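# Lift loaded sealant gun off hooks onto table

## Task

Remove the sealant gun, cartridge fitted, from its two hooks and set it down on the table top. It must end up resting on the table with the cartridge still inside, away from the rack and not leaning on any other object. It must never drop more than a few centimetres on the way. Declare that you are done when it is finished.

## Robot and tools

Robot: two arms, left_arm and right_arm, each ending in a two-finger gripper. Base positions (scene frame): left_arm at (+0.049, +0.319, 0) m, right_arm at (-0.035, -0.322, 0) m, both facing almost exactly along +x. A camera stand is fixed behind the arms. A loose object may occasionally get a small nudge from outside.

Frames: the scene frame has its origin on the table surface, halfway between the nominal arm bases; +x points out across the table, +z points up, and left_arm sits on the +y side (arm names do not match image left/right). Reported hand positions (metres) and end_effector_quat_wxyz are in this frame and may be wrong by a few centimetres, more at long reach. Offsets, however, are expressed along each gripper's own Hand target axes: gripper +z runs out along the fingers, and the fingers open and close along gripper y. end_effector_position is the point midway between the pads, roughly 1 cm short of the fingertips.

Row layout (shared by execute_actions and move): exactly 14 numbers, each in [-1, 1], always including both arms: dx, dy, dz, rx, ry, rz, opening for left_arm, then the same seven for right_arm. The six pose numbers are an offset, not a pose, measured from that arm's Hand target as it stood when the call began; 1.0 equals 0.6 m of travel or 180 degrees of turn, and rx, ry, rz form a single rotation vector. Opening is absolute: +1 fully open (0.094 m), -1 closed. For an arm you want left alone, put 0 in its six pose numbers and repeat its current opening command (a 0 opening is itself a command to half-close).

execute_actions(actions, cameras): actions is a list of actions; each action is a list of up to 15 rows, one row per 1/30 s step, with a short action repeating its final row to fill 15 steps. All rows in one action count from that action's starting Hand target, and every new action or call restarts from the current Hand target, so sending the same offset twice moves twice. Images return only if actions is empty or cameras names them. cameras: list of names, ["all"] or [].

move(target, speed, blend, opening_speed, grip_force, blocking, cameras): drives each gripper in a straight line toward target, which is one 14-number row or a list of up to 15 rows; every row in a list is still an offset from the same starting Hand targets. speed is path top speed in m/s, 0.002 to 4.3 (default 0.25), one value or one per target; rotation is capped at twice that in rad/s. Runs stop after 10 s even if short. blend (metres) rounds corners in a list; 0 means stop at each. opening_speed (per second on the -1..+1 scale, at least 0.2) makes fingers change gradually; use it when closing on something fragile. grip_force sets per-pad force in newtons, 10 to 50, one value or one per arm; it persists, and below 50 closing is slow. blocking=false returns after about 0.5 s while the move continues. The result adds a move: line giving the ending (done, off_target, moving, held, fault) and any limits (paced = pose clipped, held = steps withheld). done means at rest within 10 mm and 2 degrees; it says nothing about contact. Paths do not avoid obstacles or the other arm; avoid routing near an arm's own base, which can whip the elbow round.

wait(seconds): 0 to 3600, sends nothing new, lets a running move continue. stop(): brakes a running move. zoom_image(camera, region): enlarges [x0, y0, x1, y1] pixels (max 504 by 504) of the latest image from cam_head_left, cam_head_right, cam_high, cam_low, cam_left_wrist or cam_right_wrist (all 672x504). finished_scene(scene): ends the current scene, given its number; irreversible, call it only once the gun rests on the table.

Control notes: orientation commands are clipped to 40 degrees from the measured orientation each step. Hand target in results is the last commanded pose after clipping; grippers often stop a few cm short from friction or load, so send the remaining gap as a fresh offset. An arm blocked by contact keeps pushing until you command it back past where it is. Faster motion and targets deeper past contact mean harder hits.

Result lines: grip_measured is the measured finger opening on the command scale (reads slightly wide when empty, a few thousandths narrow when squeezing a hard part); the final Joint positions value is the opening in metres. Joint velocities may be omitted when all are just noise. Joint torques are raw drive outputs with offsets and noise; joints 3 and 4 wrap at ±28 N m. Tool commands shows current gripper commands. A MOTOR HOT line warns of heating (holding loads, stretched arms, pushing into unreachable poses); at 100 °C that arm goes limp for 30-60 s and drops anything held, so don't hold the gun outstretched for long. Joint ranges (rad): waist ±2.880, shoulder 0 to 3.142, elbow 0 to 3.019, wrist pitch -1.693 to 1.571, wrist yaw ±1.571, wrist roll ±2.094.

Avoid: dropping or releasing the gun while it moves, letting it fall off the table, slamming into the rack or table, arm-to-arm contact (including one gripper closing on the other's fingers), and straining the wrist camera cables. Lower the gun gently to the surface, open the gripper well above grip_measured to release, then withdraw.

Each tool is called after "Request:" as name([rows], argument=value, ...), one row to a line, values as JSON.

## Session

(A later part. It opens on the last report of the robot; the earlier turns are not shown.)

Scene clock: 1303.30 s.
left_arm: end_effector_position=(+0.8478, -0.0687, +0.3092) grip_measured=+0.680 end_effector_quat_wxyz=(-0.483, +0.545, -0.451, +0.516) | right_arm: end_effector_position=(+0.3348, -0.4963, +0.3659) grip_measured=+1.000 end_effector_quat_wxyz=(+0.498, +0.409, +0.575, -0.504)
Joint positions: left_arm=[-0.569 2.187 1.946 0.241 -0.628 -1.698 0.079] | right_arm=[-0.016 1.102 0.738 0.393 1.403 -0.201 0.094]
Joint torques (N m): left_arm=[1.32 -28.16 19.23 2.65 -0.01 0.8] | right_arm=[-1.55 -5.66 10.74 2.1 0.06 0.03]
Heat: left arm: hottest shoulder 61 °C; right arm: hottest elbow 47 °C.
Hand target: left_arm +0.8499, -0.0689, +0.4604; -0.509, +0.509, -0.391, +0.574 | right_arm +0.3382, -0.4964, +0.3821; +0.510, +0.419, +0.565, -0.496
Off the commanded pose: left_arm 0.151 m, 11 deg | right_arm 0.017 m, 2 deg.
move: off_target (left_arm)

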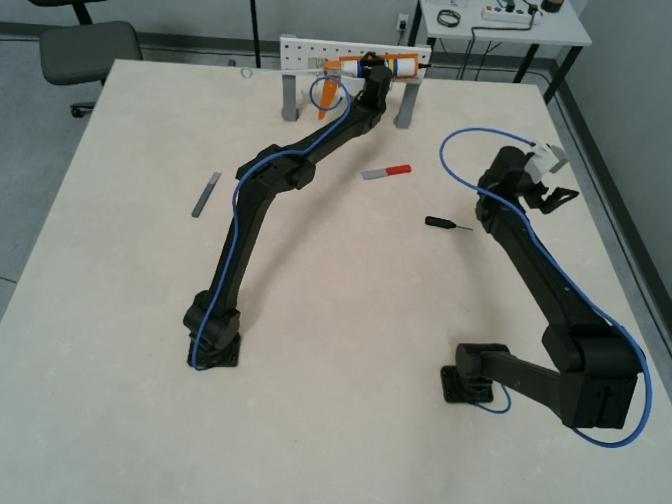

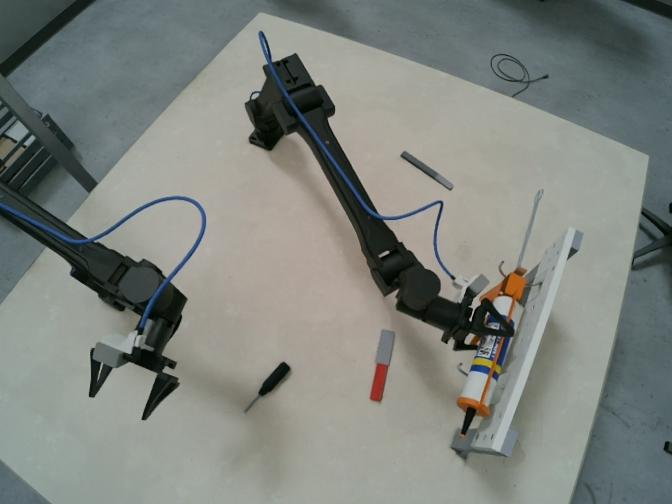

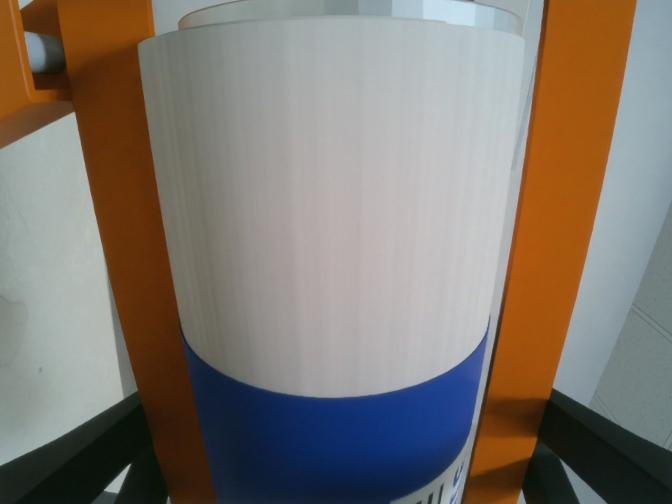

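Request:
move(target=[0.0110, -0.0555, 0.0152, 0, 0, 0, 0.4, 0, 0, 0, 0, 0, 0, 1.0], speed=0.1, cameras=["cam_head_left", "cam_head_right", "cam_high", "cam_low"])

Scene clock: 1321.33 s.
left_arm: end_effector_position=(+0.8540, -0.0730, +0.3488) grip_measured=+0.680 end_effector_quat_wxyz=(-0.483, +0.544, -0.449, +0.519) | right_arm: end_effector_position=(+0.3348, -0.4963, +0.3659) grip_measured=+1.000 end_effector_quat_wxyz=(+0.498, +0.409, +0.575, -0.504)
Joint positions: left_arm=[-0.569 2.187 2.048 0.145 -0.626 -1.698 0.079] | right_arm=[-0.016 1.102 0.738 0.393 1.403 -0.201 0.094]
Joint torques (N m): left_arm=[1.55 -27.75 19.59 2.65 0.01 0.79] | right_arm=[-1.49 -5.6 10.77 2.06 0.05 0.04]
Heat: left arm: hottest elbow 63 °C; right arm: hottest elbow 47 °C.
Hand target: left_arm +0.8529, -0.0689, +0.4954; -0.509, +0.508, -0.391, +0.574 | right_arm +0.3382, -0.4964, +0.3821; +0.510, +0.419, +0.565, -0.496
Off the commanded pose: left_arm 0.147 m, 10 deg | right_arm 0.017 m, 2 deg.
move: off_target (left_arm)

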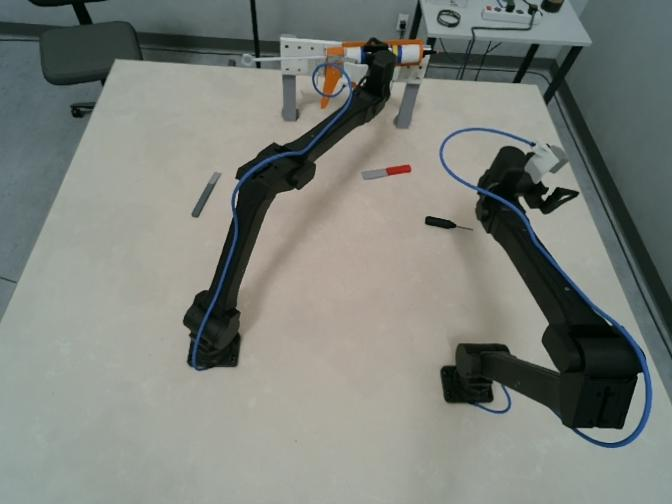

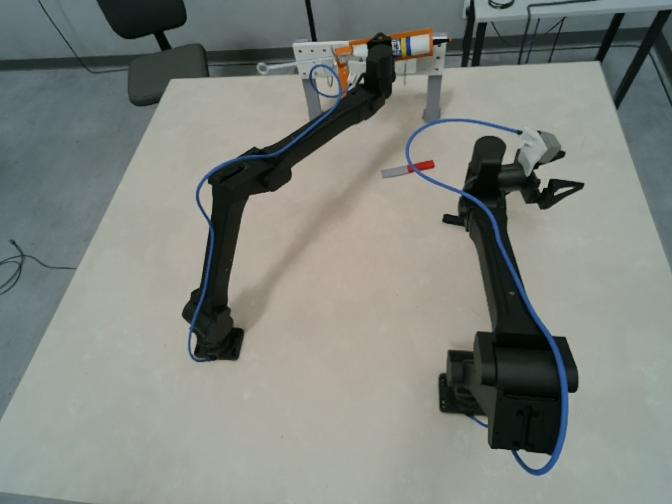

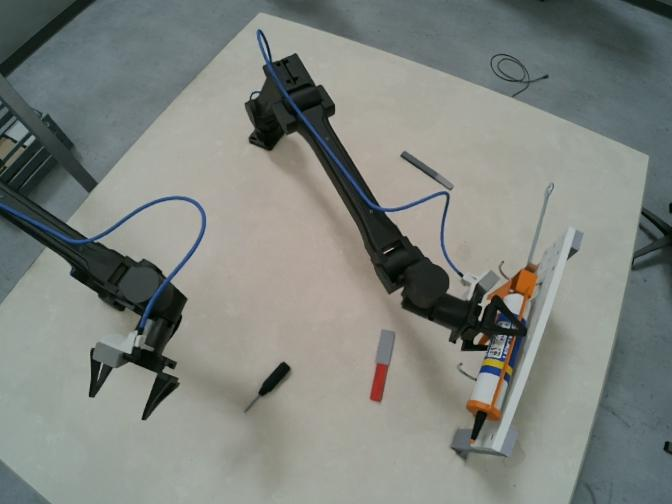

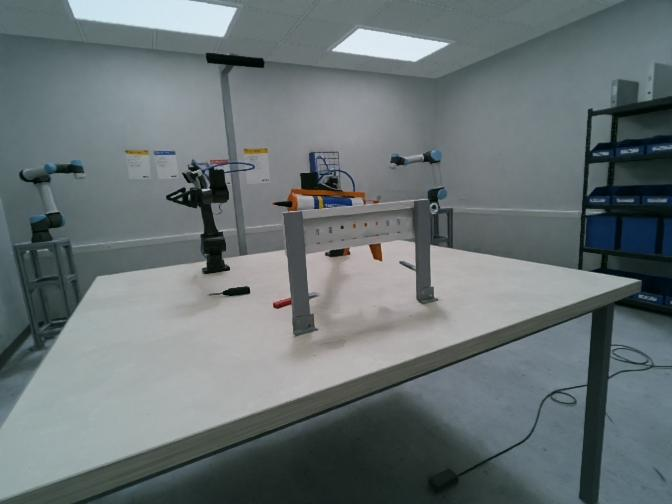

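Request:
zoom_image(camera="cam_high", region=[460, 230, 560, 330])

Request:
zoom_image(camera="cam_head_right", region=[300, 20, 450, 120])

Request:
zoom_image(camera="cam_low", region=[260, 160, 460, 310])

Scaled by 5.040 from the camera's image (finer frame: 960x720).

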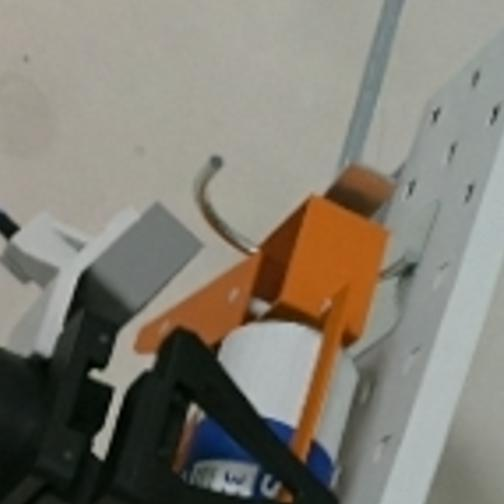

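Scaled by 3.360 from the camera's image (finer frame: 960x720).

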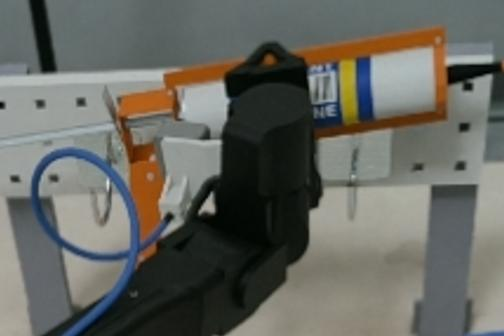

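Scaled by 2.520 from the camera's image (finer frame: 960x720).

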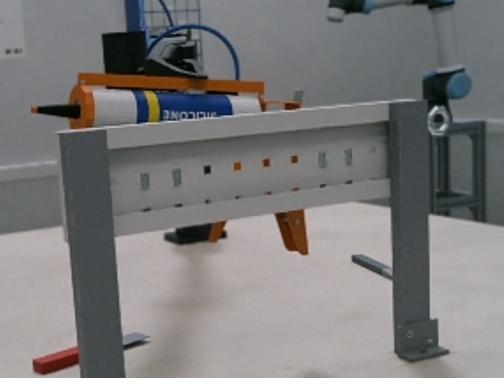

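Request:
move(target=[-0.0086, -0.0473, -0.2508, 0, 0, 0, 0.4, 0, 0, 0, 0, 0, 0, 1.0], speed=0.12, cameras=["cam_head_left", "cam_head_right", "cam_high", "cam_low", "cam_left_wrist"])

Scene clock: 1403.17 s.
left_arm: end_effector_position=(+0.7148, -0.0889, +0.3823) grip_measured=+0.680 end_effector_quat_wxyz=(-0.490, +0.533, -0.449, +0.524) | right_arm: end_effector_position=(+0.3348, -0.4963, +0.3659) grip_measured=+1.000 end_effector_quat_wxyz=(+0.498, +0.409, +0.575, -0.504)
Joint positions: left_arm=[-0.705 1.878 1.623 0.294 -0.753 -1.663 0.079] | right_arm=[-0.016 1.102 0.738 0.393 1.403 -0.201 0.094]
Joint torques (N m): left_arm=[1.96 -24.76 13.46 4.22 0 0.81] | right_arm=[-1.49 -5.6 10.71 2.07 0.04 0.04]
Heat: left arm: hottest elbow 66 °C; right arm: hottest elbow 48 °C.
Hand target: left_arm +0.6997, -0.0689, +0.4953; -0.509, +0.509, -0.391, +0.574 | right_arm +0.3382, -0.4964, +0.3821; +0.510, +0.419, +0.565, -0.496
Off the commanded pose: left_arm 0.116 m, 9 deg | right_arm 0.017 m, 2 deg.
move: off_target (left_arm)

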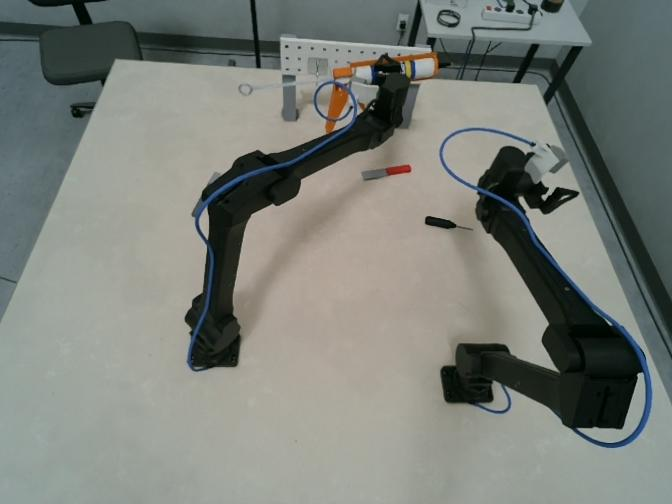

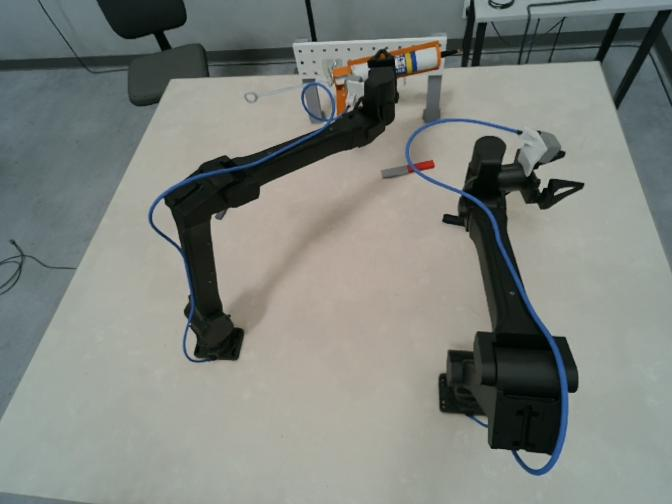

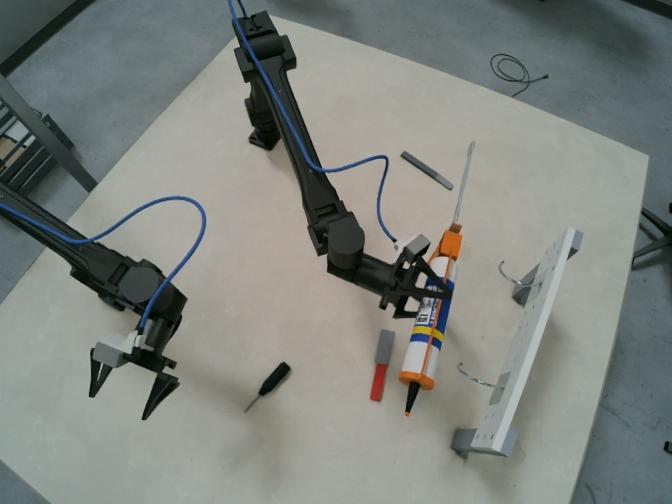

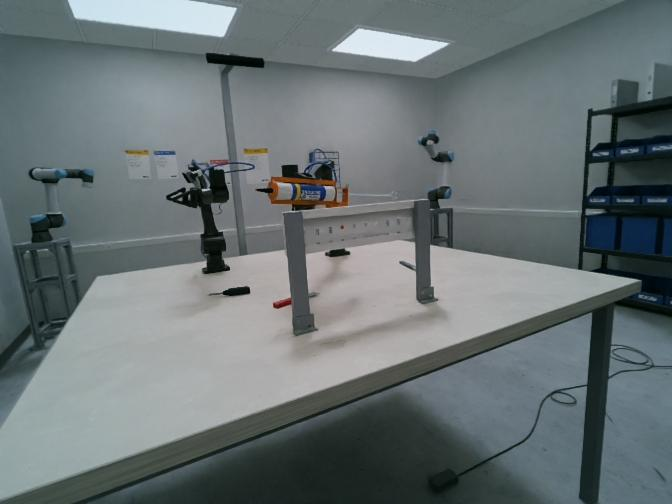

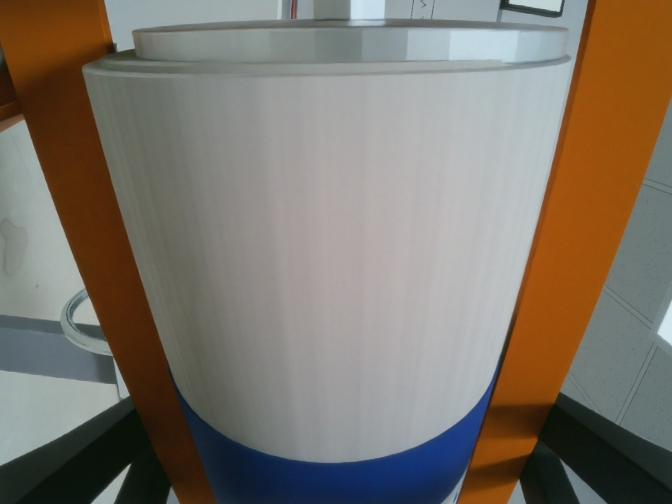

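Request:
execute_actions(actions=[])

Scene clock: 1432.60 s.
left_arm: end_effector_position=(+0.7148, -0.0889, +0.3823) grip_measured=+0.680 end_effector_quat_wxyz=(-0.490, +0.533, -0.449, +0.524) | right_arm: end_effector_position=(+0.3348, -0.4963, +0.3659) grip_measured=+1.000 end_effector_quat_wxyz=(+0.498, +0.409, +0.575, -0.504)
Joint positions: left_arm=[-0.705 1.878 1.623 0.294 -0.753 -1.663 0.079] | right_arm=[-0.016 1.102 0.738 0.393 1.403 -0.201 0.094]
Joint velocities: within noise
Joint torques (N m): left_arm=[1.96 -24.7 13.45 4.22 0 0.81] | right_arm=[-1.38 -5.6 10.7 2.09 0.03 0.04]
Heat: left arm: hottest elbow 60 °C; right arm: hottest elbow 48 °C.
Hand target: left_arm +0.6997, -0.0689, +0.4953; -0.509, +0.509, -0.391, +0.574 | right_arm +0.3382, -0.4964, +0.3821; +0.510, +0.419, +0.565, -0.496
Tool commands: left_gripper/opening=+0.4 right_gripper/opening=+1.0
Off the commanded pose: left_arm 0.116 m, 9 deg | right_arm 0.017 m, 2 deg.

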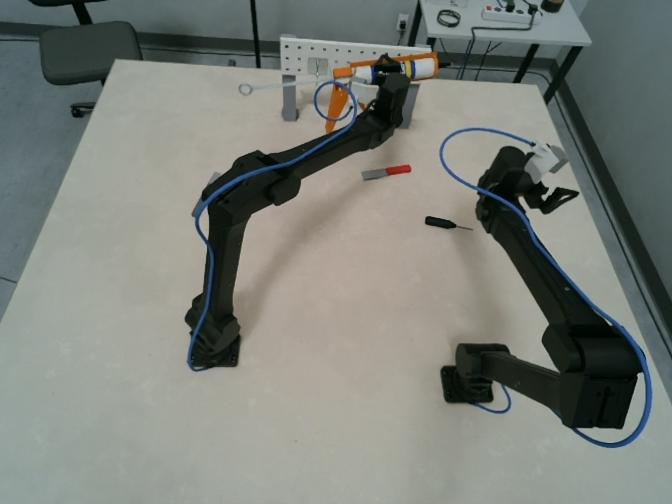

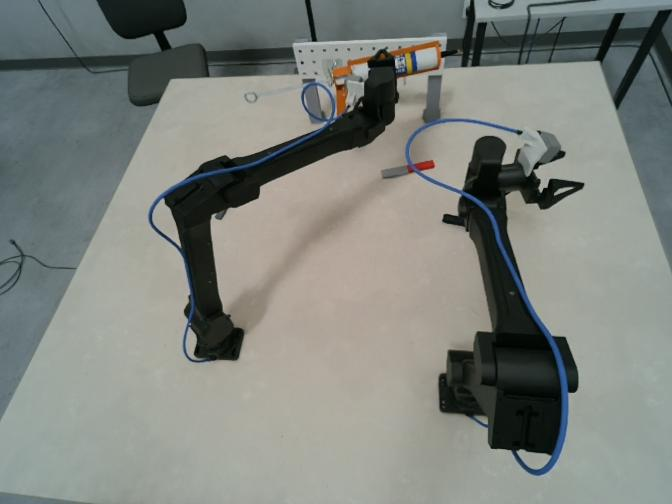

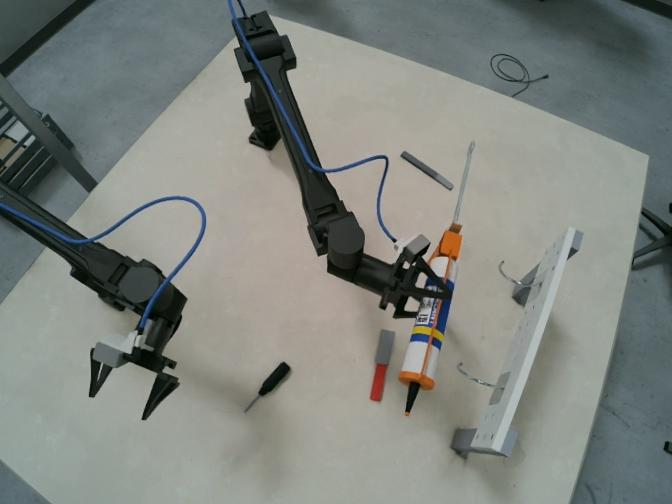

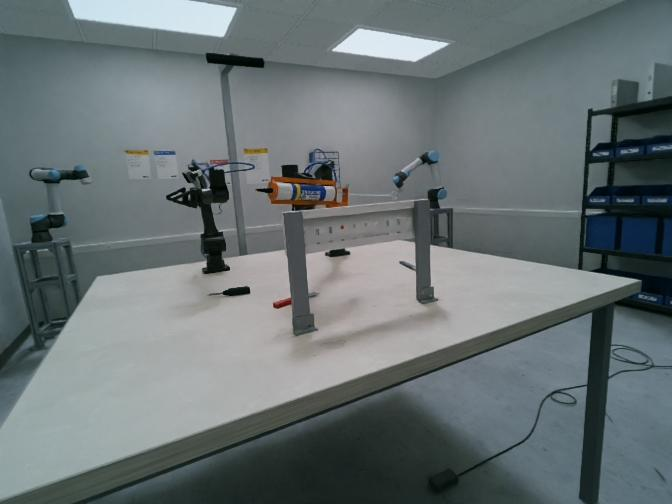

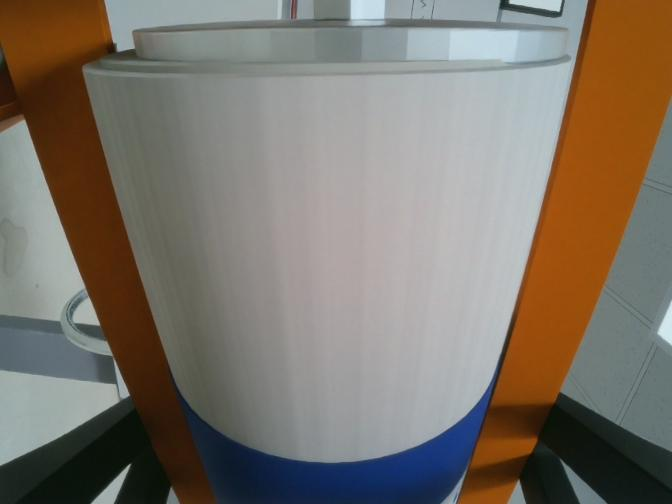

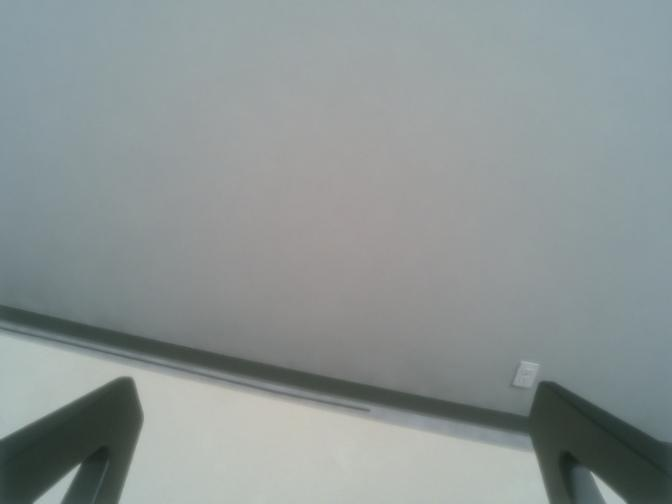

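Request:
zoom_image(camera="cam_high", region=[380, 200, 500, 430])

Request:
zoom_image(camera="cam_head_left", region=[290, 20, 450, 140])

Request:
zoom_image(camera="cam_low", region=[240, 150, 440, 300])

Scaled by 2.191 from the camera's image (finer frame: 960x720).

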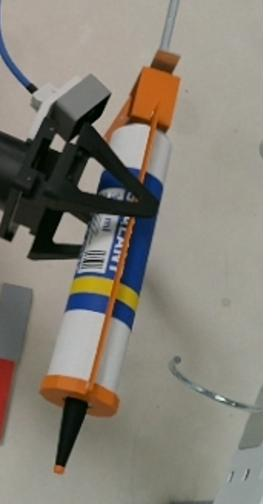

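Scaled by 3.150 from the camera's image (finer frame: 960x720).

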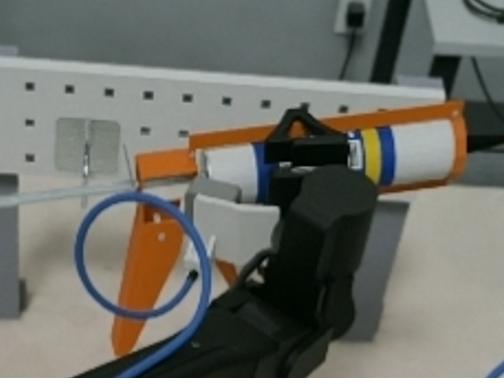

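Scaled by 2.520 from the camera's image (finer frame: 960x720).

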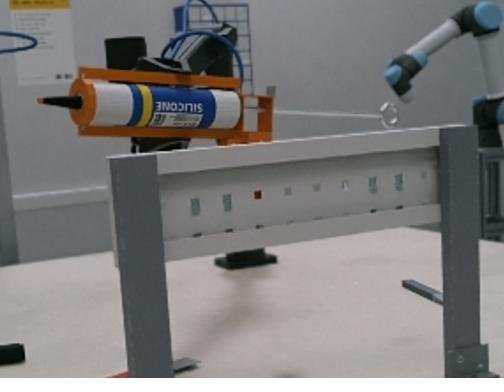

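Request:
zoom_image(camera="cam_left_wrist", region=[60, 0, 564, 150])

Request:
zoom_image(camera="cam_high", region=[390, 340, 460, 430])

Scaled by 1.000.

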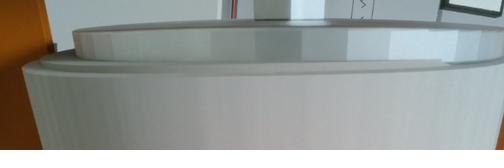

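Scaled by 5.600 from the camera's image (finer frame: 960x720).

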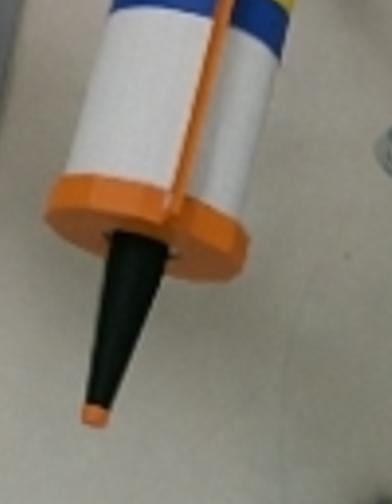

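Request:
zoom_image(camera="cam_left_wrist", region=[70, 10, 190, 100])

Request:
zoom_image(camera="cam_left_wrist", region=[480, 0, 600, 90])

Request:
zoom_image(camera="cam_left_wrist", region=[270, 0, 430, 100])

Scaled by 4.200 from the camera's image (finer frame: 960x720).

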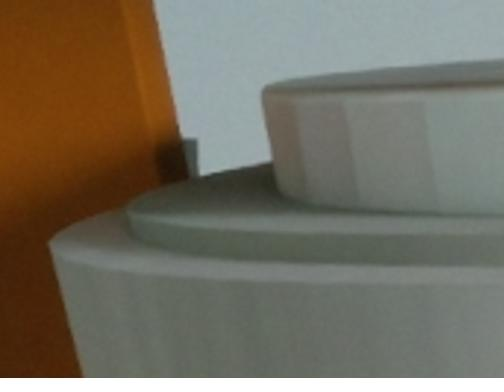

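Scaled by 4.200 from the camera's image (finer frame: 960x720).

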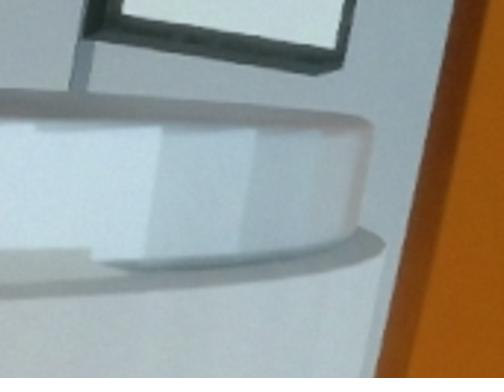

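Scaled by 3.150 from the camera's image (finer frame: 960x720).

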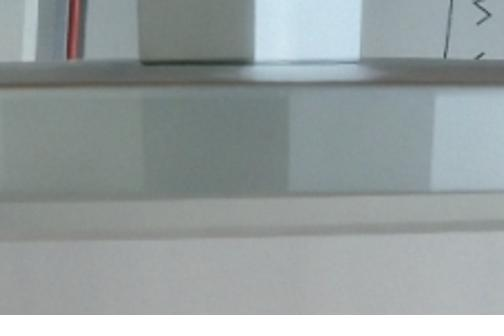

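Request:
move([
  [-0.1255, 0.1432, -0.3615, 0, 0, 0, 0.4, 0, 0, 0, 0, 0, 0, 1.0],
  [-0.1267, 0.1928, -0.3710, -0.0540, 0.2156, 0.0129, 0.4, 0, 0, 0, 0, 0, 0, 1.0],
], speed=0.2, blend=[0.04, 0], cameras=["cam_head_left", "cam_high", "cam_left_wrist"])

Scene clock: 1662.83 s.
left_arm: end_effector_position=(+0.4976, -0.0341, +0.2490) grip_measured=+0.680 end_effector_quat_wxyz=(+0.282, -0.357, +0.640, -0.620) | right_arm: end_effector_position=(+0.3348, -0.4963, +0.3659) grip_measured=+1.000 end_effector_quat_wxyz=(+0.498, +0.409, +0.575, -0.504)
Joint positions: left_arm=[-0.682 1.422 0.716 0.634 -0.044 -1.655 0.079] | right_arm=[-0.016 1.102 0.738 0.393 1.403 -0.201 0.094]
Joint torques (N m): left_arm=[2.02 -15.09 11.73 3.23 0.06 0.52] | right_arm=[-1.2 -5.71 10.69 1.99 0.04 0.03]
Heat: left arm: hottest elbow 54 °C; right arm: hottest elbow 48 °C.
Hand target: left_arm +0.4999, -0.0299, +0.3301; +0.317, -0.322, +0.594, -0.665 | right_arm +0.3382, -0.4964, +0.3821; +0.510, +0.419, +0.565, -0.496
Off the commanded pose: left_arm 0.081 m, 9 deg | right_arm 0.017 m, 2 deg.
move: off_target (left_arm)

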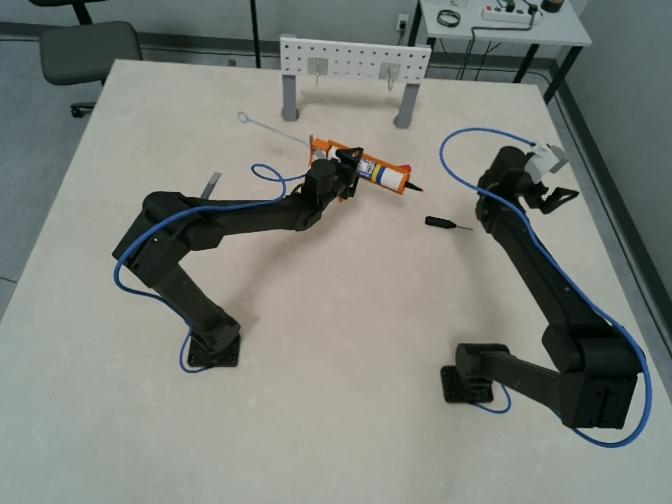

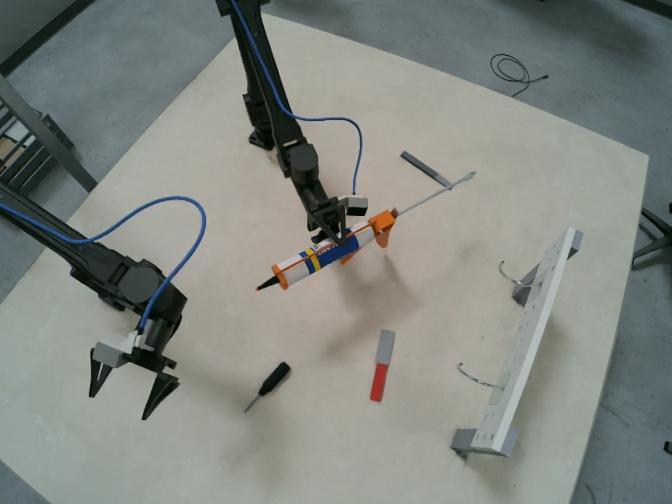

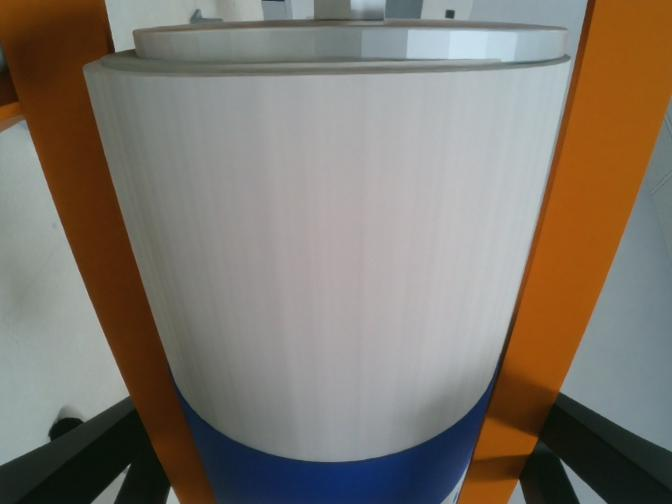

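Request:
move(target=[-0.0048, 0.0912, -0.0080, -0.1473, -0.0019, 0.0250, 0.4, 0, 0, 0, 0, 0, 0, 1.0], speed=0.15, cameras=["cam_high", "cam_low", "cam_left_wrist"])

Scene clock: 1715.37 s.
left_arm: end_effector_position=(+0.4699, -0.0130, +0.1764) grip_measured=+0.680 end_effector_quat_wxyz=(+0.213, -0.404, +0.778, -0.431) | right_arm: end_effector_position=(+0.3348, -0.4963, +0.3659) grip_measured=+1.000 end_effector_quat_wxyz=(+0.498, +0.409, +0.575, -0.504)
Joint positions: left_arm=[-0.682 1.349 0.782 -0.002 -0.039 -1.616 0.079] | right_arm=[-0.016 1.102 0.738 0.393 1.403 -0.201 0.094]
Joint torques (N m): left_arm=[1.96 -13.86 17.11 2.67 -0.24 0.71] | right_arm=[-1.44 -5.66 10.76 2.07 0.04 0.04]
Heat: left arm: hottest elbow 55 °C; right arm: hottest elbow 49 °C.
Hand target: left_arm +0.4998, -0.0298, +0.2750; +0.262, -0.364, +0.742, -0.497 | right_arm +0.3382, -0.4964, +0.3821; +0.510, +0.419, +0.565, -0.496
Off the commanded pose: left_arm 0.105 m, 11 deg | right_arm 0.017 m, 2 deg.
move: off_target (left_arm)

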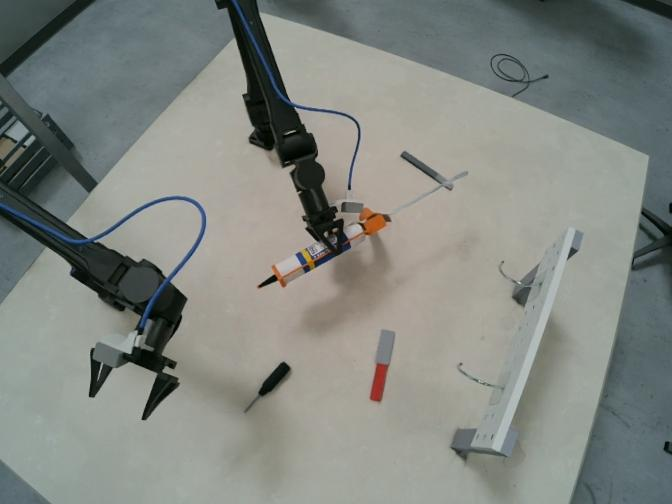

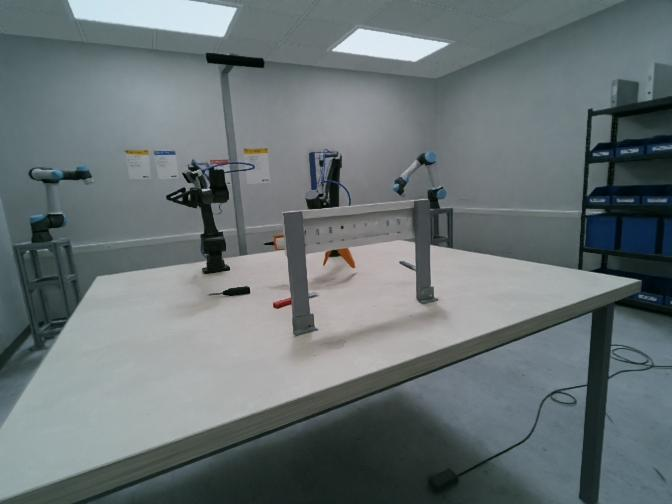

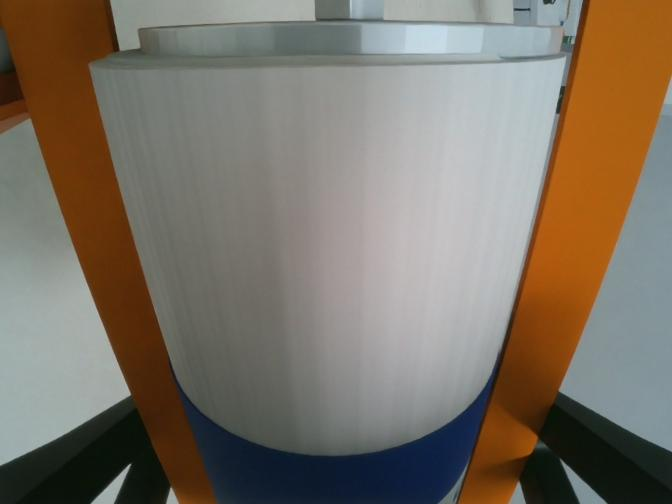

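Request:
move(target=[0.0078, 0.0633, 0.0757, -0.1586, -0.0095, 0.0034, 0.4, 0, 0, 0, 0, 0, 0, 1.0], speed=0.15, cameras=["cam_high", "cam_low", "cam_left_wrist"])

Scene clock: 1761.80 s.
left_arm: end_effector_position=(+0.4937, -0.0255, +0.1572) grip_measured=+0.680 end_effector_quat_wxyz=(+0.144, -0.441, +0.853, -0.240) | right_arm: end_effector_position=(+0.3348, -0.4963, +0.3659) grip_measured=+1.000 end_effector_quat_wxyz=(+0.498, +0.409, +0.575, -0.504)
Joint positions: left_arm=[-0.682 1.536 1.148 -0.619 -0.069 -1.615 0.079] | right_arm=[-0.016 1.102 0.738 0.393 1.403 -0.201 0.094]
Joint torques (N m): left_arm=[0.73 -14.39 16.98 1.54 -0.57 0.38] | right_arm=[-1.55 -5.36 10.81 2.02 0.02 0.01]
Heat: left arm: hottest elbow 60 °C; right arm: hottest elbow 49 °C.
Hand target: left_arm +0.5206, -0.0494, +0.2229; +0.178, -0.421, +0.840, -0.292 | right_arm +0.3382, -0.4964, +0.3821; +0.510, +0.419, +0.565, -0.496
Off the commanded pose: left_arm 0.075 m, 8 deg | right_arm 0.017 m, 2 deg.
move: off_target (left_arm)

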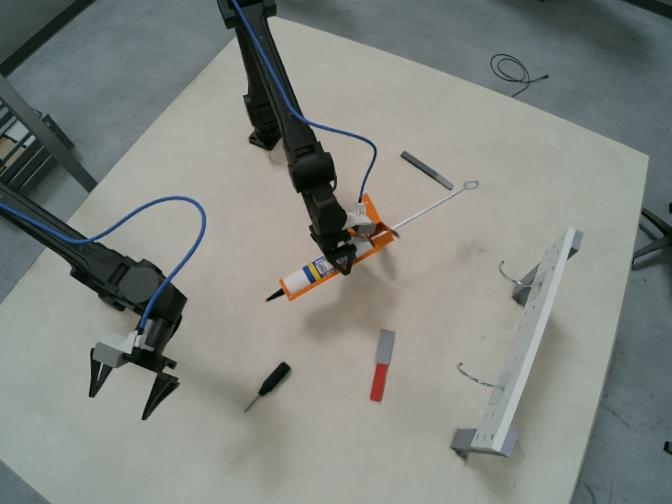

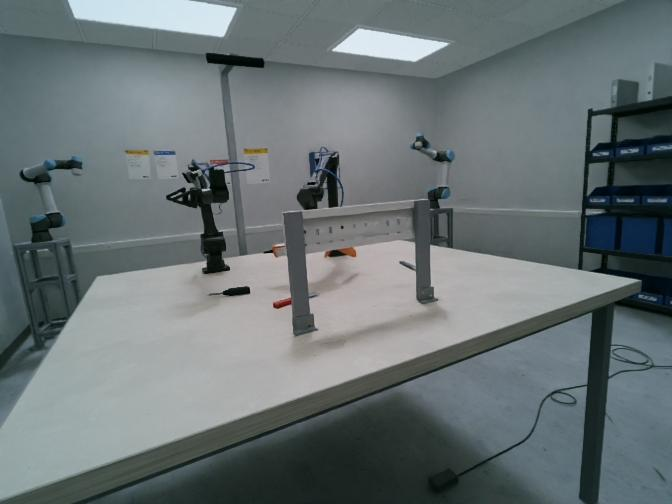

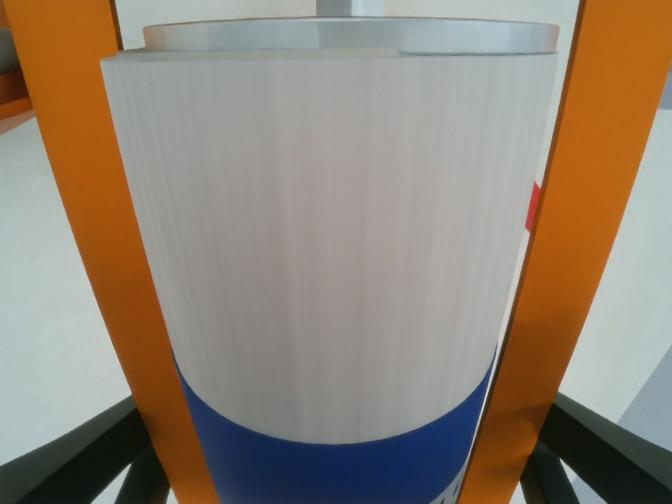

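Request:
move(target=[0.0058, 0.0972, 0.1315, -0.1805, -0.0051, 0.0107, 0.4, 0, 0, 0, 0, 0, 0, 1.0], speed=0.15, cameras=["cam_high", "cam_head_left", "cam_left_wrist"])

Scene clock: 1802.13 s.
left_arm: end_effector_position=(+0.5038, -0.0334, +0.0785) grip_measured=+0.680 end_effector_quat_wxyz=(+0.039, -0.450, +0.892, -0.001) | right_arm: end_effector_position=(+0.3348, -0.4963, +0.3659) grip_measured=+1.000 end_effector_quat_wxyz=(+0.498, +0.409, +0.575, -0.504)
Joint positions: left_arm=[-0.682 1.908 1.534 -1.163 -0.07 -1.612 0.079] | right_arm=[-0.016 1.102 0.738 0.393 1.403 -0.201 0.094]
Joint torques (N m): left_arm=[1.03 -18.67 14.78 -0.32 -0.61 0.21] | right_arm=[-1.32 -5.83 10.73 2.1 0.04 0.03]
Heat: left arm: hottest elbow 65 °C; right arm: hottest elbow 49 °C.
Hand target: left_arm +0.5265, -0.0515, +0.1251; +0.064, -0.443, +0.894, -0.040 | right_arm +0.3382, -0.4964, +0.3821; +0.510, +0.419, +0.565, -0.496
Off the commanded pose: left_arm 0.055 m, 5 deg | right_arm 0.017 m, 2 deg.
move: off_target (left_arm)
Images, in order (width x height): cam_head_left 672x504, cam_high 672x504, cam_left_wrist 672x504.

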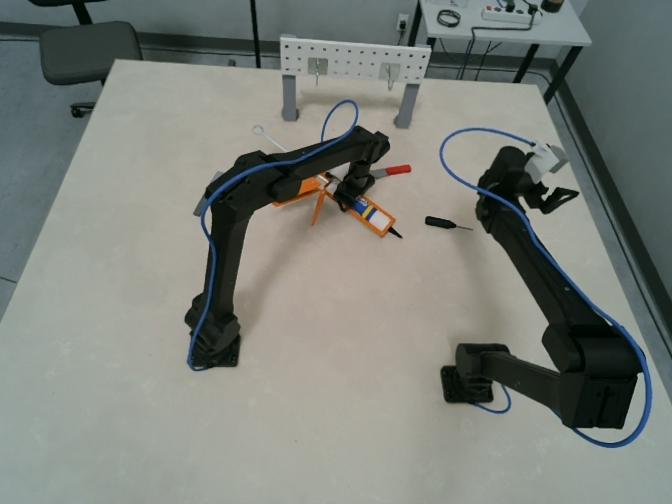

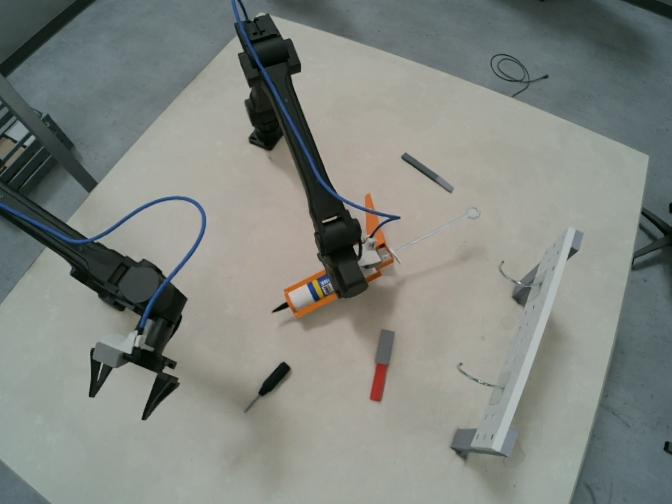

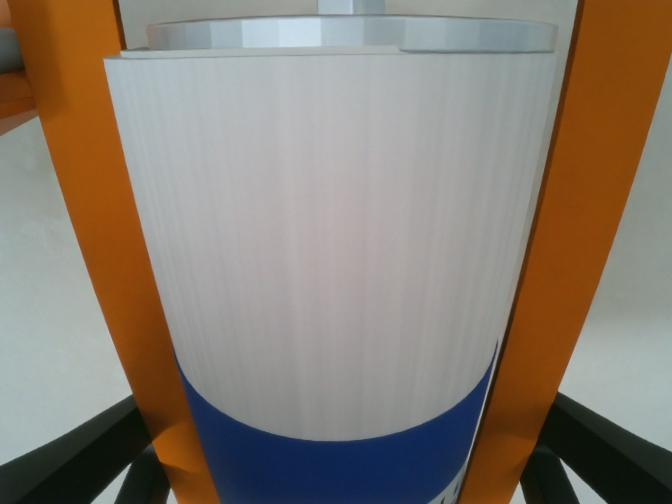

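Request:
move(target=[0.0051, 0.0082, 0.0636, -0.0413, 0.0122, 0.0024, 0.4, 0, 0, 0, 0, 0, 0, 1.0], speed=0.1, cameras=["cam_high", "cam_low", "cam_left_wrist"])

Scene clock: 1830.07 s.
left_arm: end_effector_position=(+0.5013, -0.0397, +0.0441) grip_measured=+0.680 end_effector_quat_wxyz=(-0.003, -0.441, +0.897, +0.044) | right_arm: end_effector_position=(+0.3348, -0.4963, +0.3659) grip_measured=+1.000 end_effector_quat_wxyz=(+0.498, +0.409, +0.575, -0.504)
Joint positions: left_arm=[-0.682 2.018 1.61 -1.246 -0.032 -1.594 0.079] | right_arm=[-0.016 1.102 0.738 0.393 1.403 -0.201 0.094]
Joint torques (N m): left_arm=[2.02 -19.84 13.97 -0.8 -0.47 0.14] | right_arm=[-1.38 -5.3 10.69 2.04 0.05 0.02]
Heat: left arm: hottest elbow 60 °C; right arm: hottest elbow 49 °C.
Hand target: left_arm +0.5264, -0.0513, +0.0863; +0.019, -0.441, +0.897, +0.011 | right_arm +0.3382, -0.4964, +0.3821; +0.510, +0.419, +0.565, -0.496
Off the commanded pose: left_arm 0.051 m, 5 deg | right_arm 0.017 m, 2 deg.
move: off_target (left_arm)

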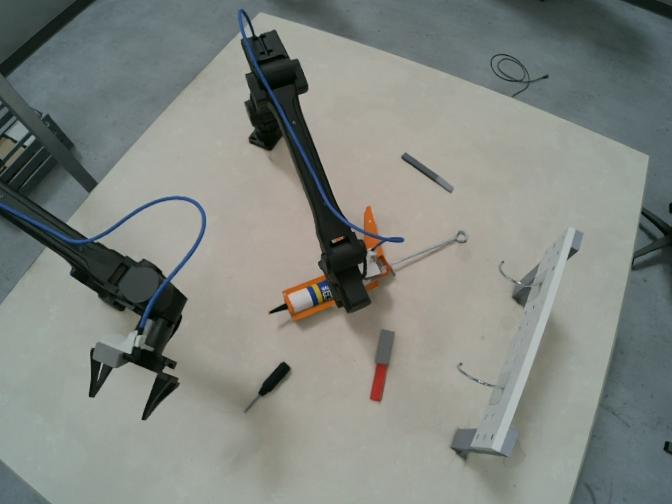

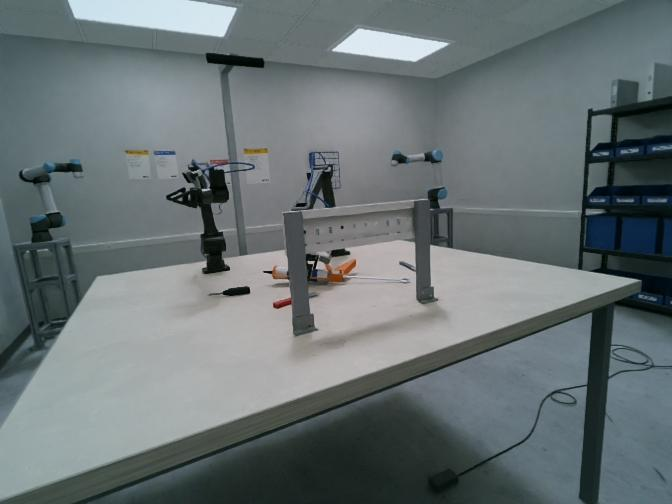

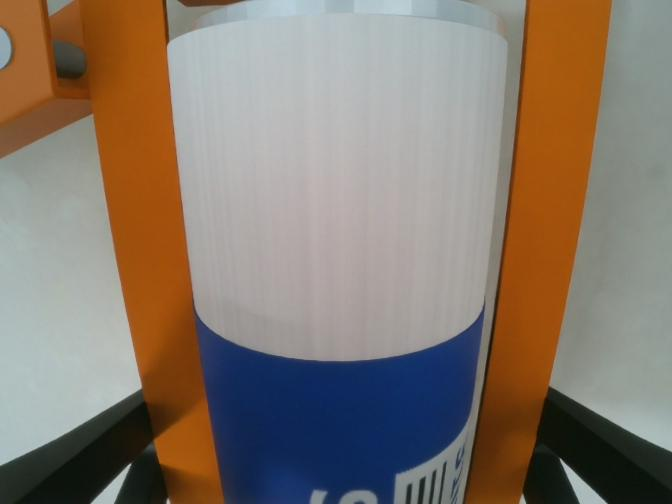

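Request:
zoom_image(camera="cam_low", region=[250, 230, 430, 310])

Request:
zoom_image(camera="cam_high", region=[260, 190, 480, 340])

Scaled by 2.800 from the camera's image (finer frame: 960x720).

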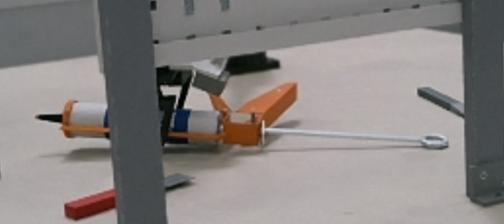

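Scaled by 2.291 from the camera's image (finer frame: 960x720).

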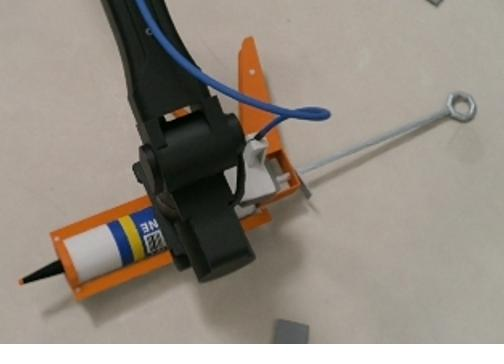

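Request:
move(target=[0.0015, -0.0001, 0.0333, 0.0555, -0.0015, -0.0022, 0.4, 0, 0, 0, 0, 0, 0, 1.0], speed=0.06, cameras=["cam_high", "cam_low", "cam_left_wrist"])

Scene clock: 1863.93 s.
left_arm: end_effector_position=(+0.5117, -0.0448, +0.0320) grip_measured=+0.680 end_effector_quat_wxyz=(+0.038, -0.442, +0.896, -0.028) | right_arm: end_effector_position=(+0.3348, -0.4963, +0.3659) grip_measured=+1.000 end_effector_quat_wxyz=(+0.498, +0.409, +0.575, -0.504)
Joint positions: left_arm=[-0.682 1.962 1.483 -1.01 -0.046 -1.594 0.079] | right_arm=[-0.016 1.102 0.738 0.393 1.403 -0.201 0.094]
Joint torques (N m): left_arm=[1.85 -20.54 8.65 1.57 -0.2 0.14] | right_arm=[-1.67 -5.66 10.67 1.91 0.04 0.02]
Heat: left arm: hottest elbow 59 °C; right arm: hottest elbow 49 °C.
Hand target: left_arm +0.5265, -0.0514, +0.0664; +0.059, -0.441, +0.893, -0.067 | right_arm +0.3382, -0.4964, +0.3821; +0.510, +0.419, +0.565, -0.496
Off the commanded pose: left_arm 0.038 m, 5 deg | right_arm 0.017 m, 2 deg.
move: off_target (left_arm)

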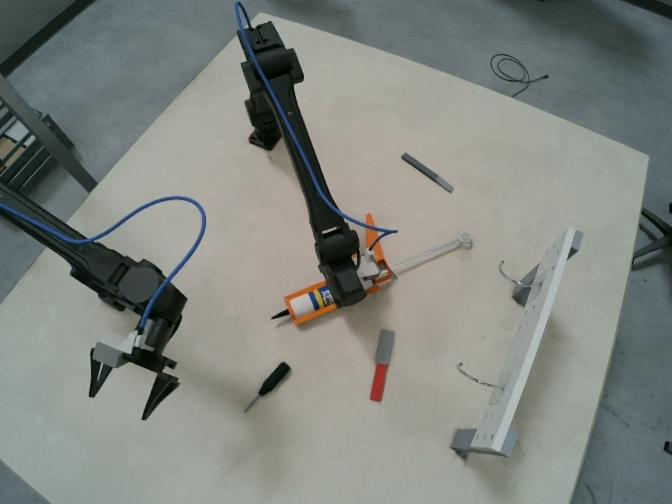

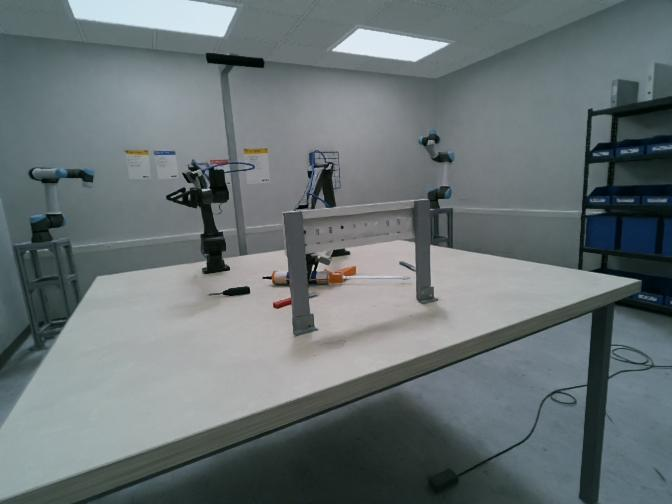

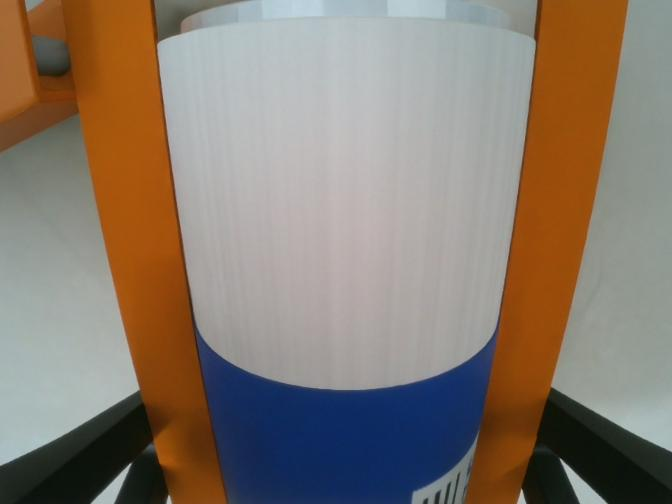

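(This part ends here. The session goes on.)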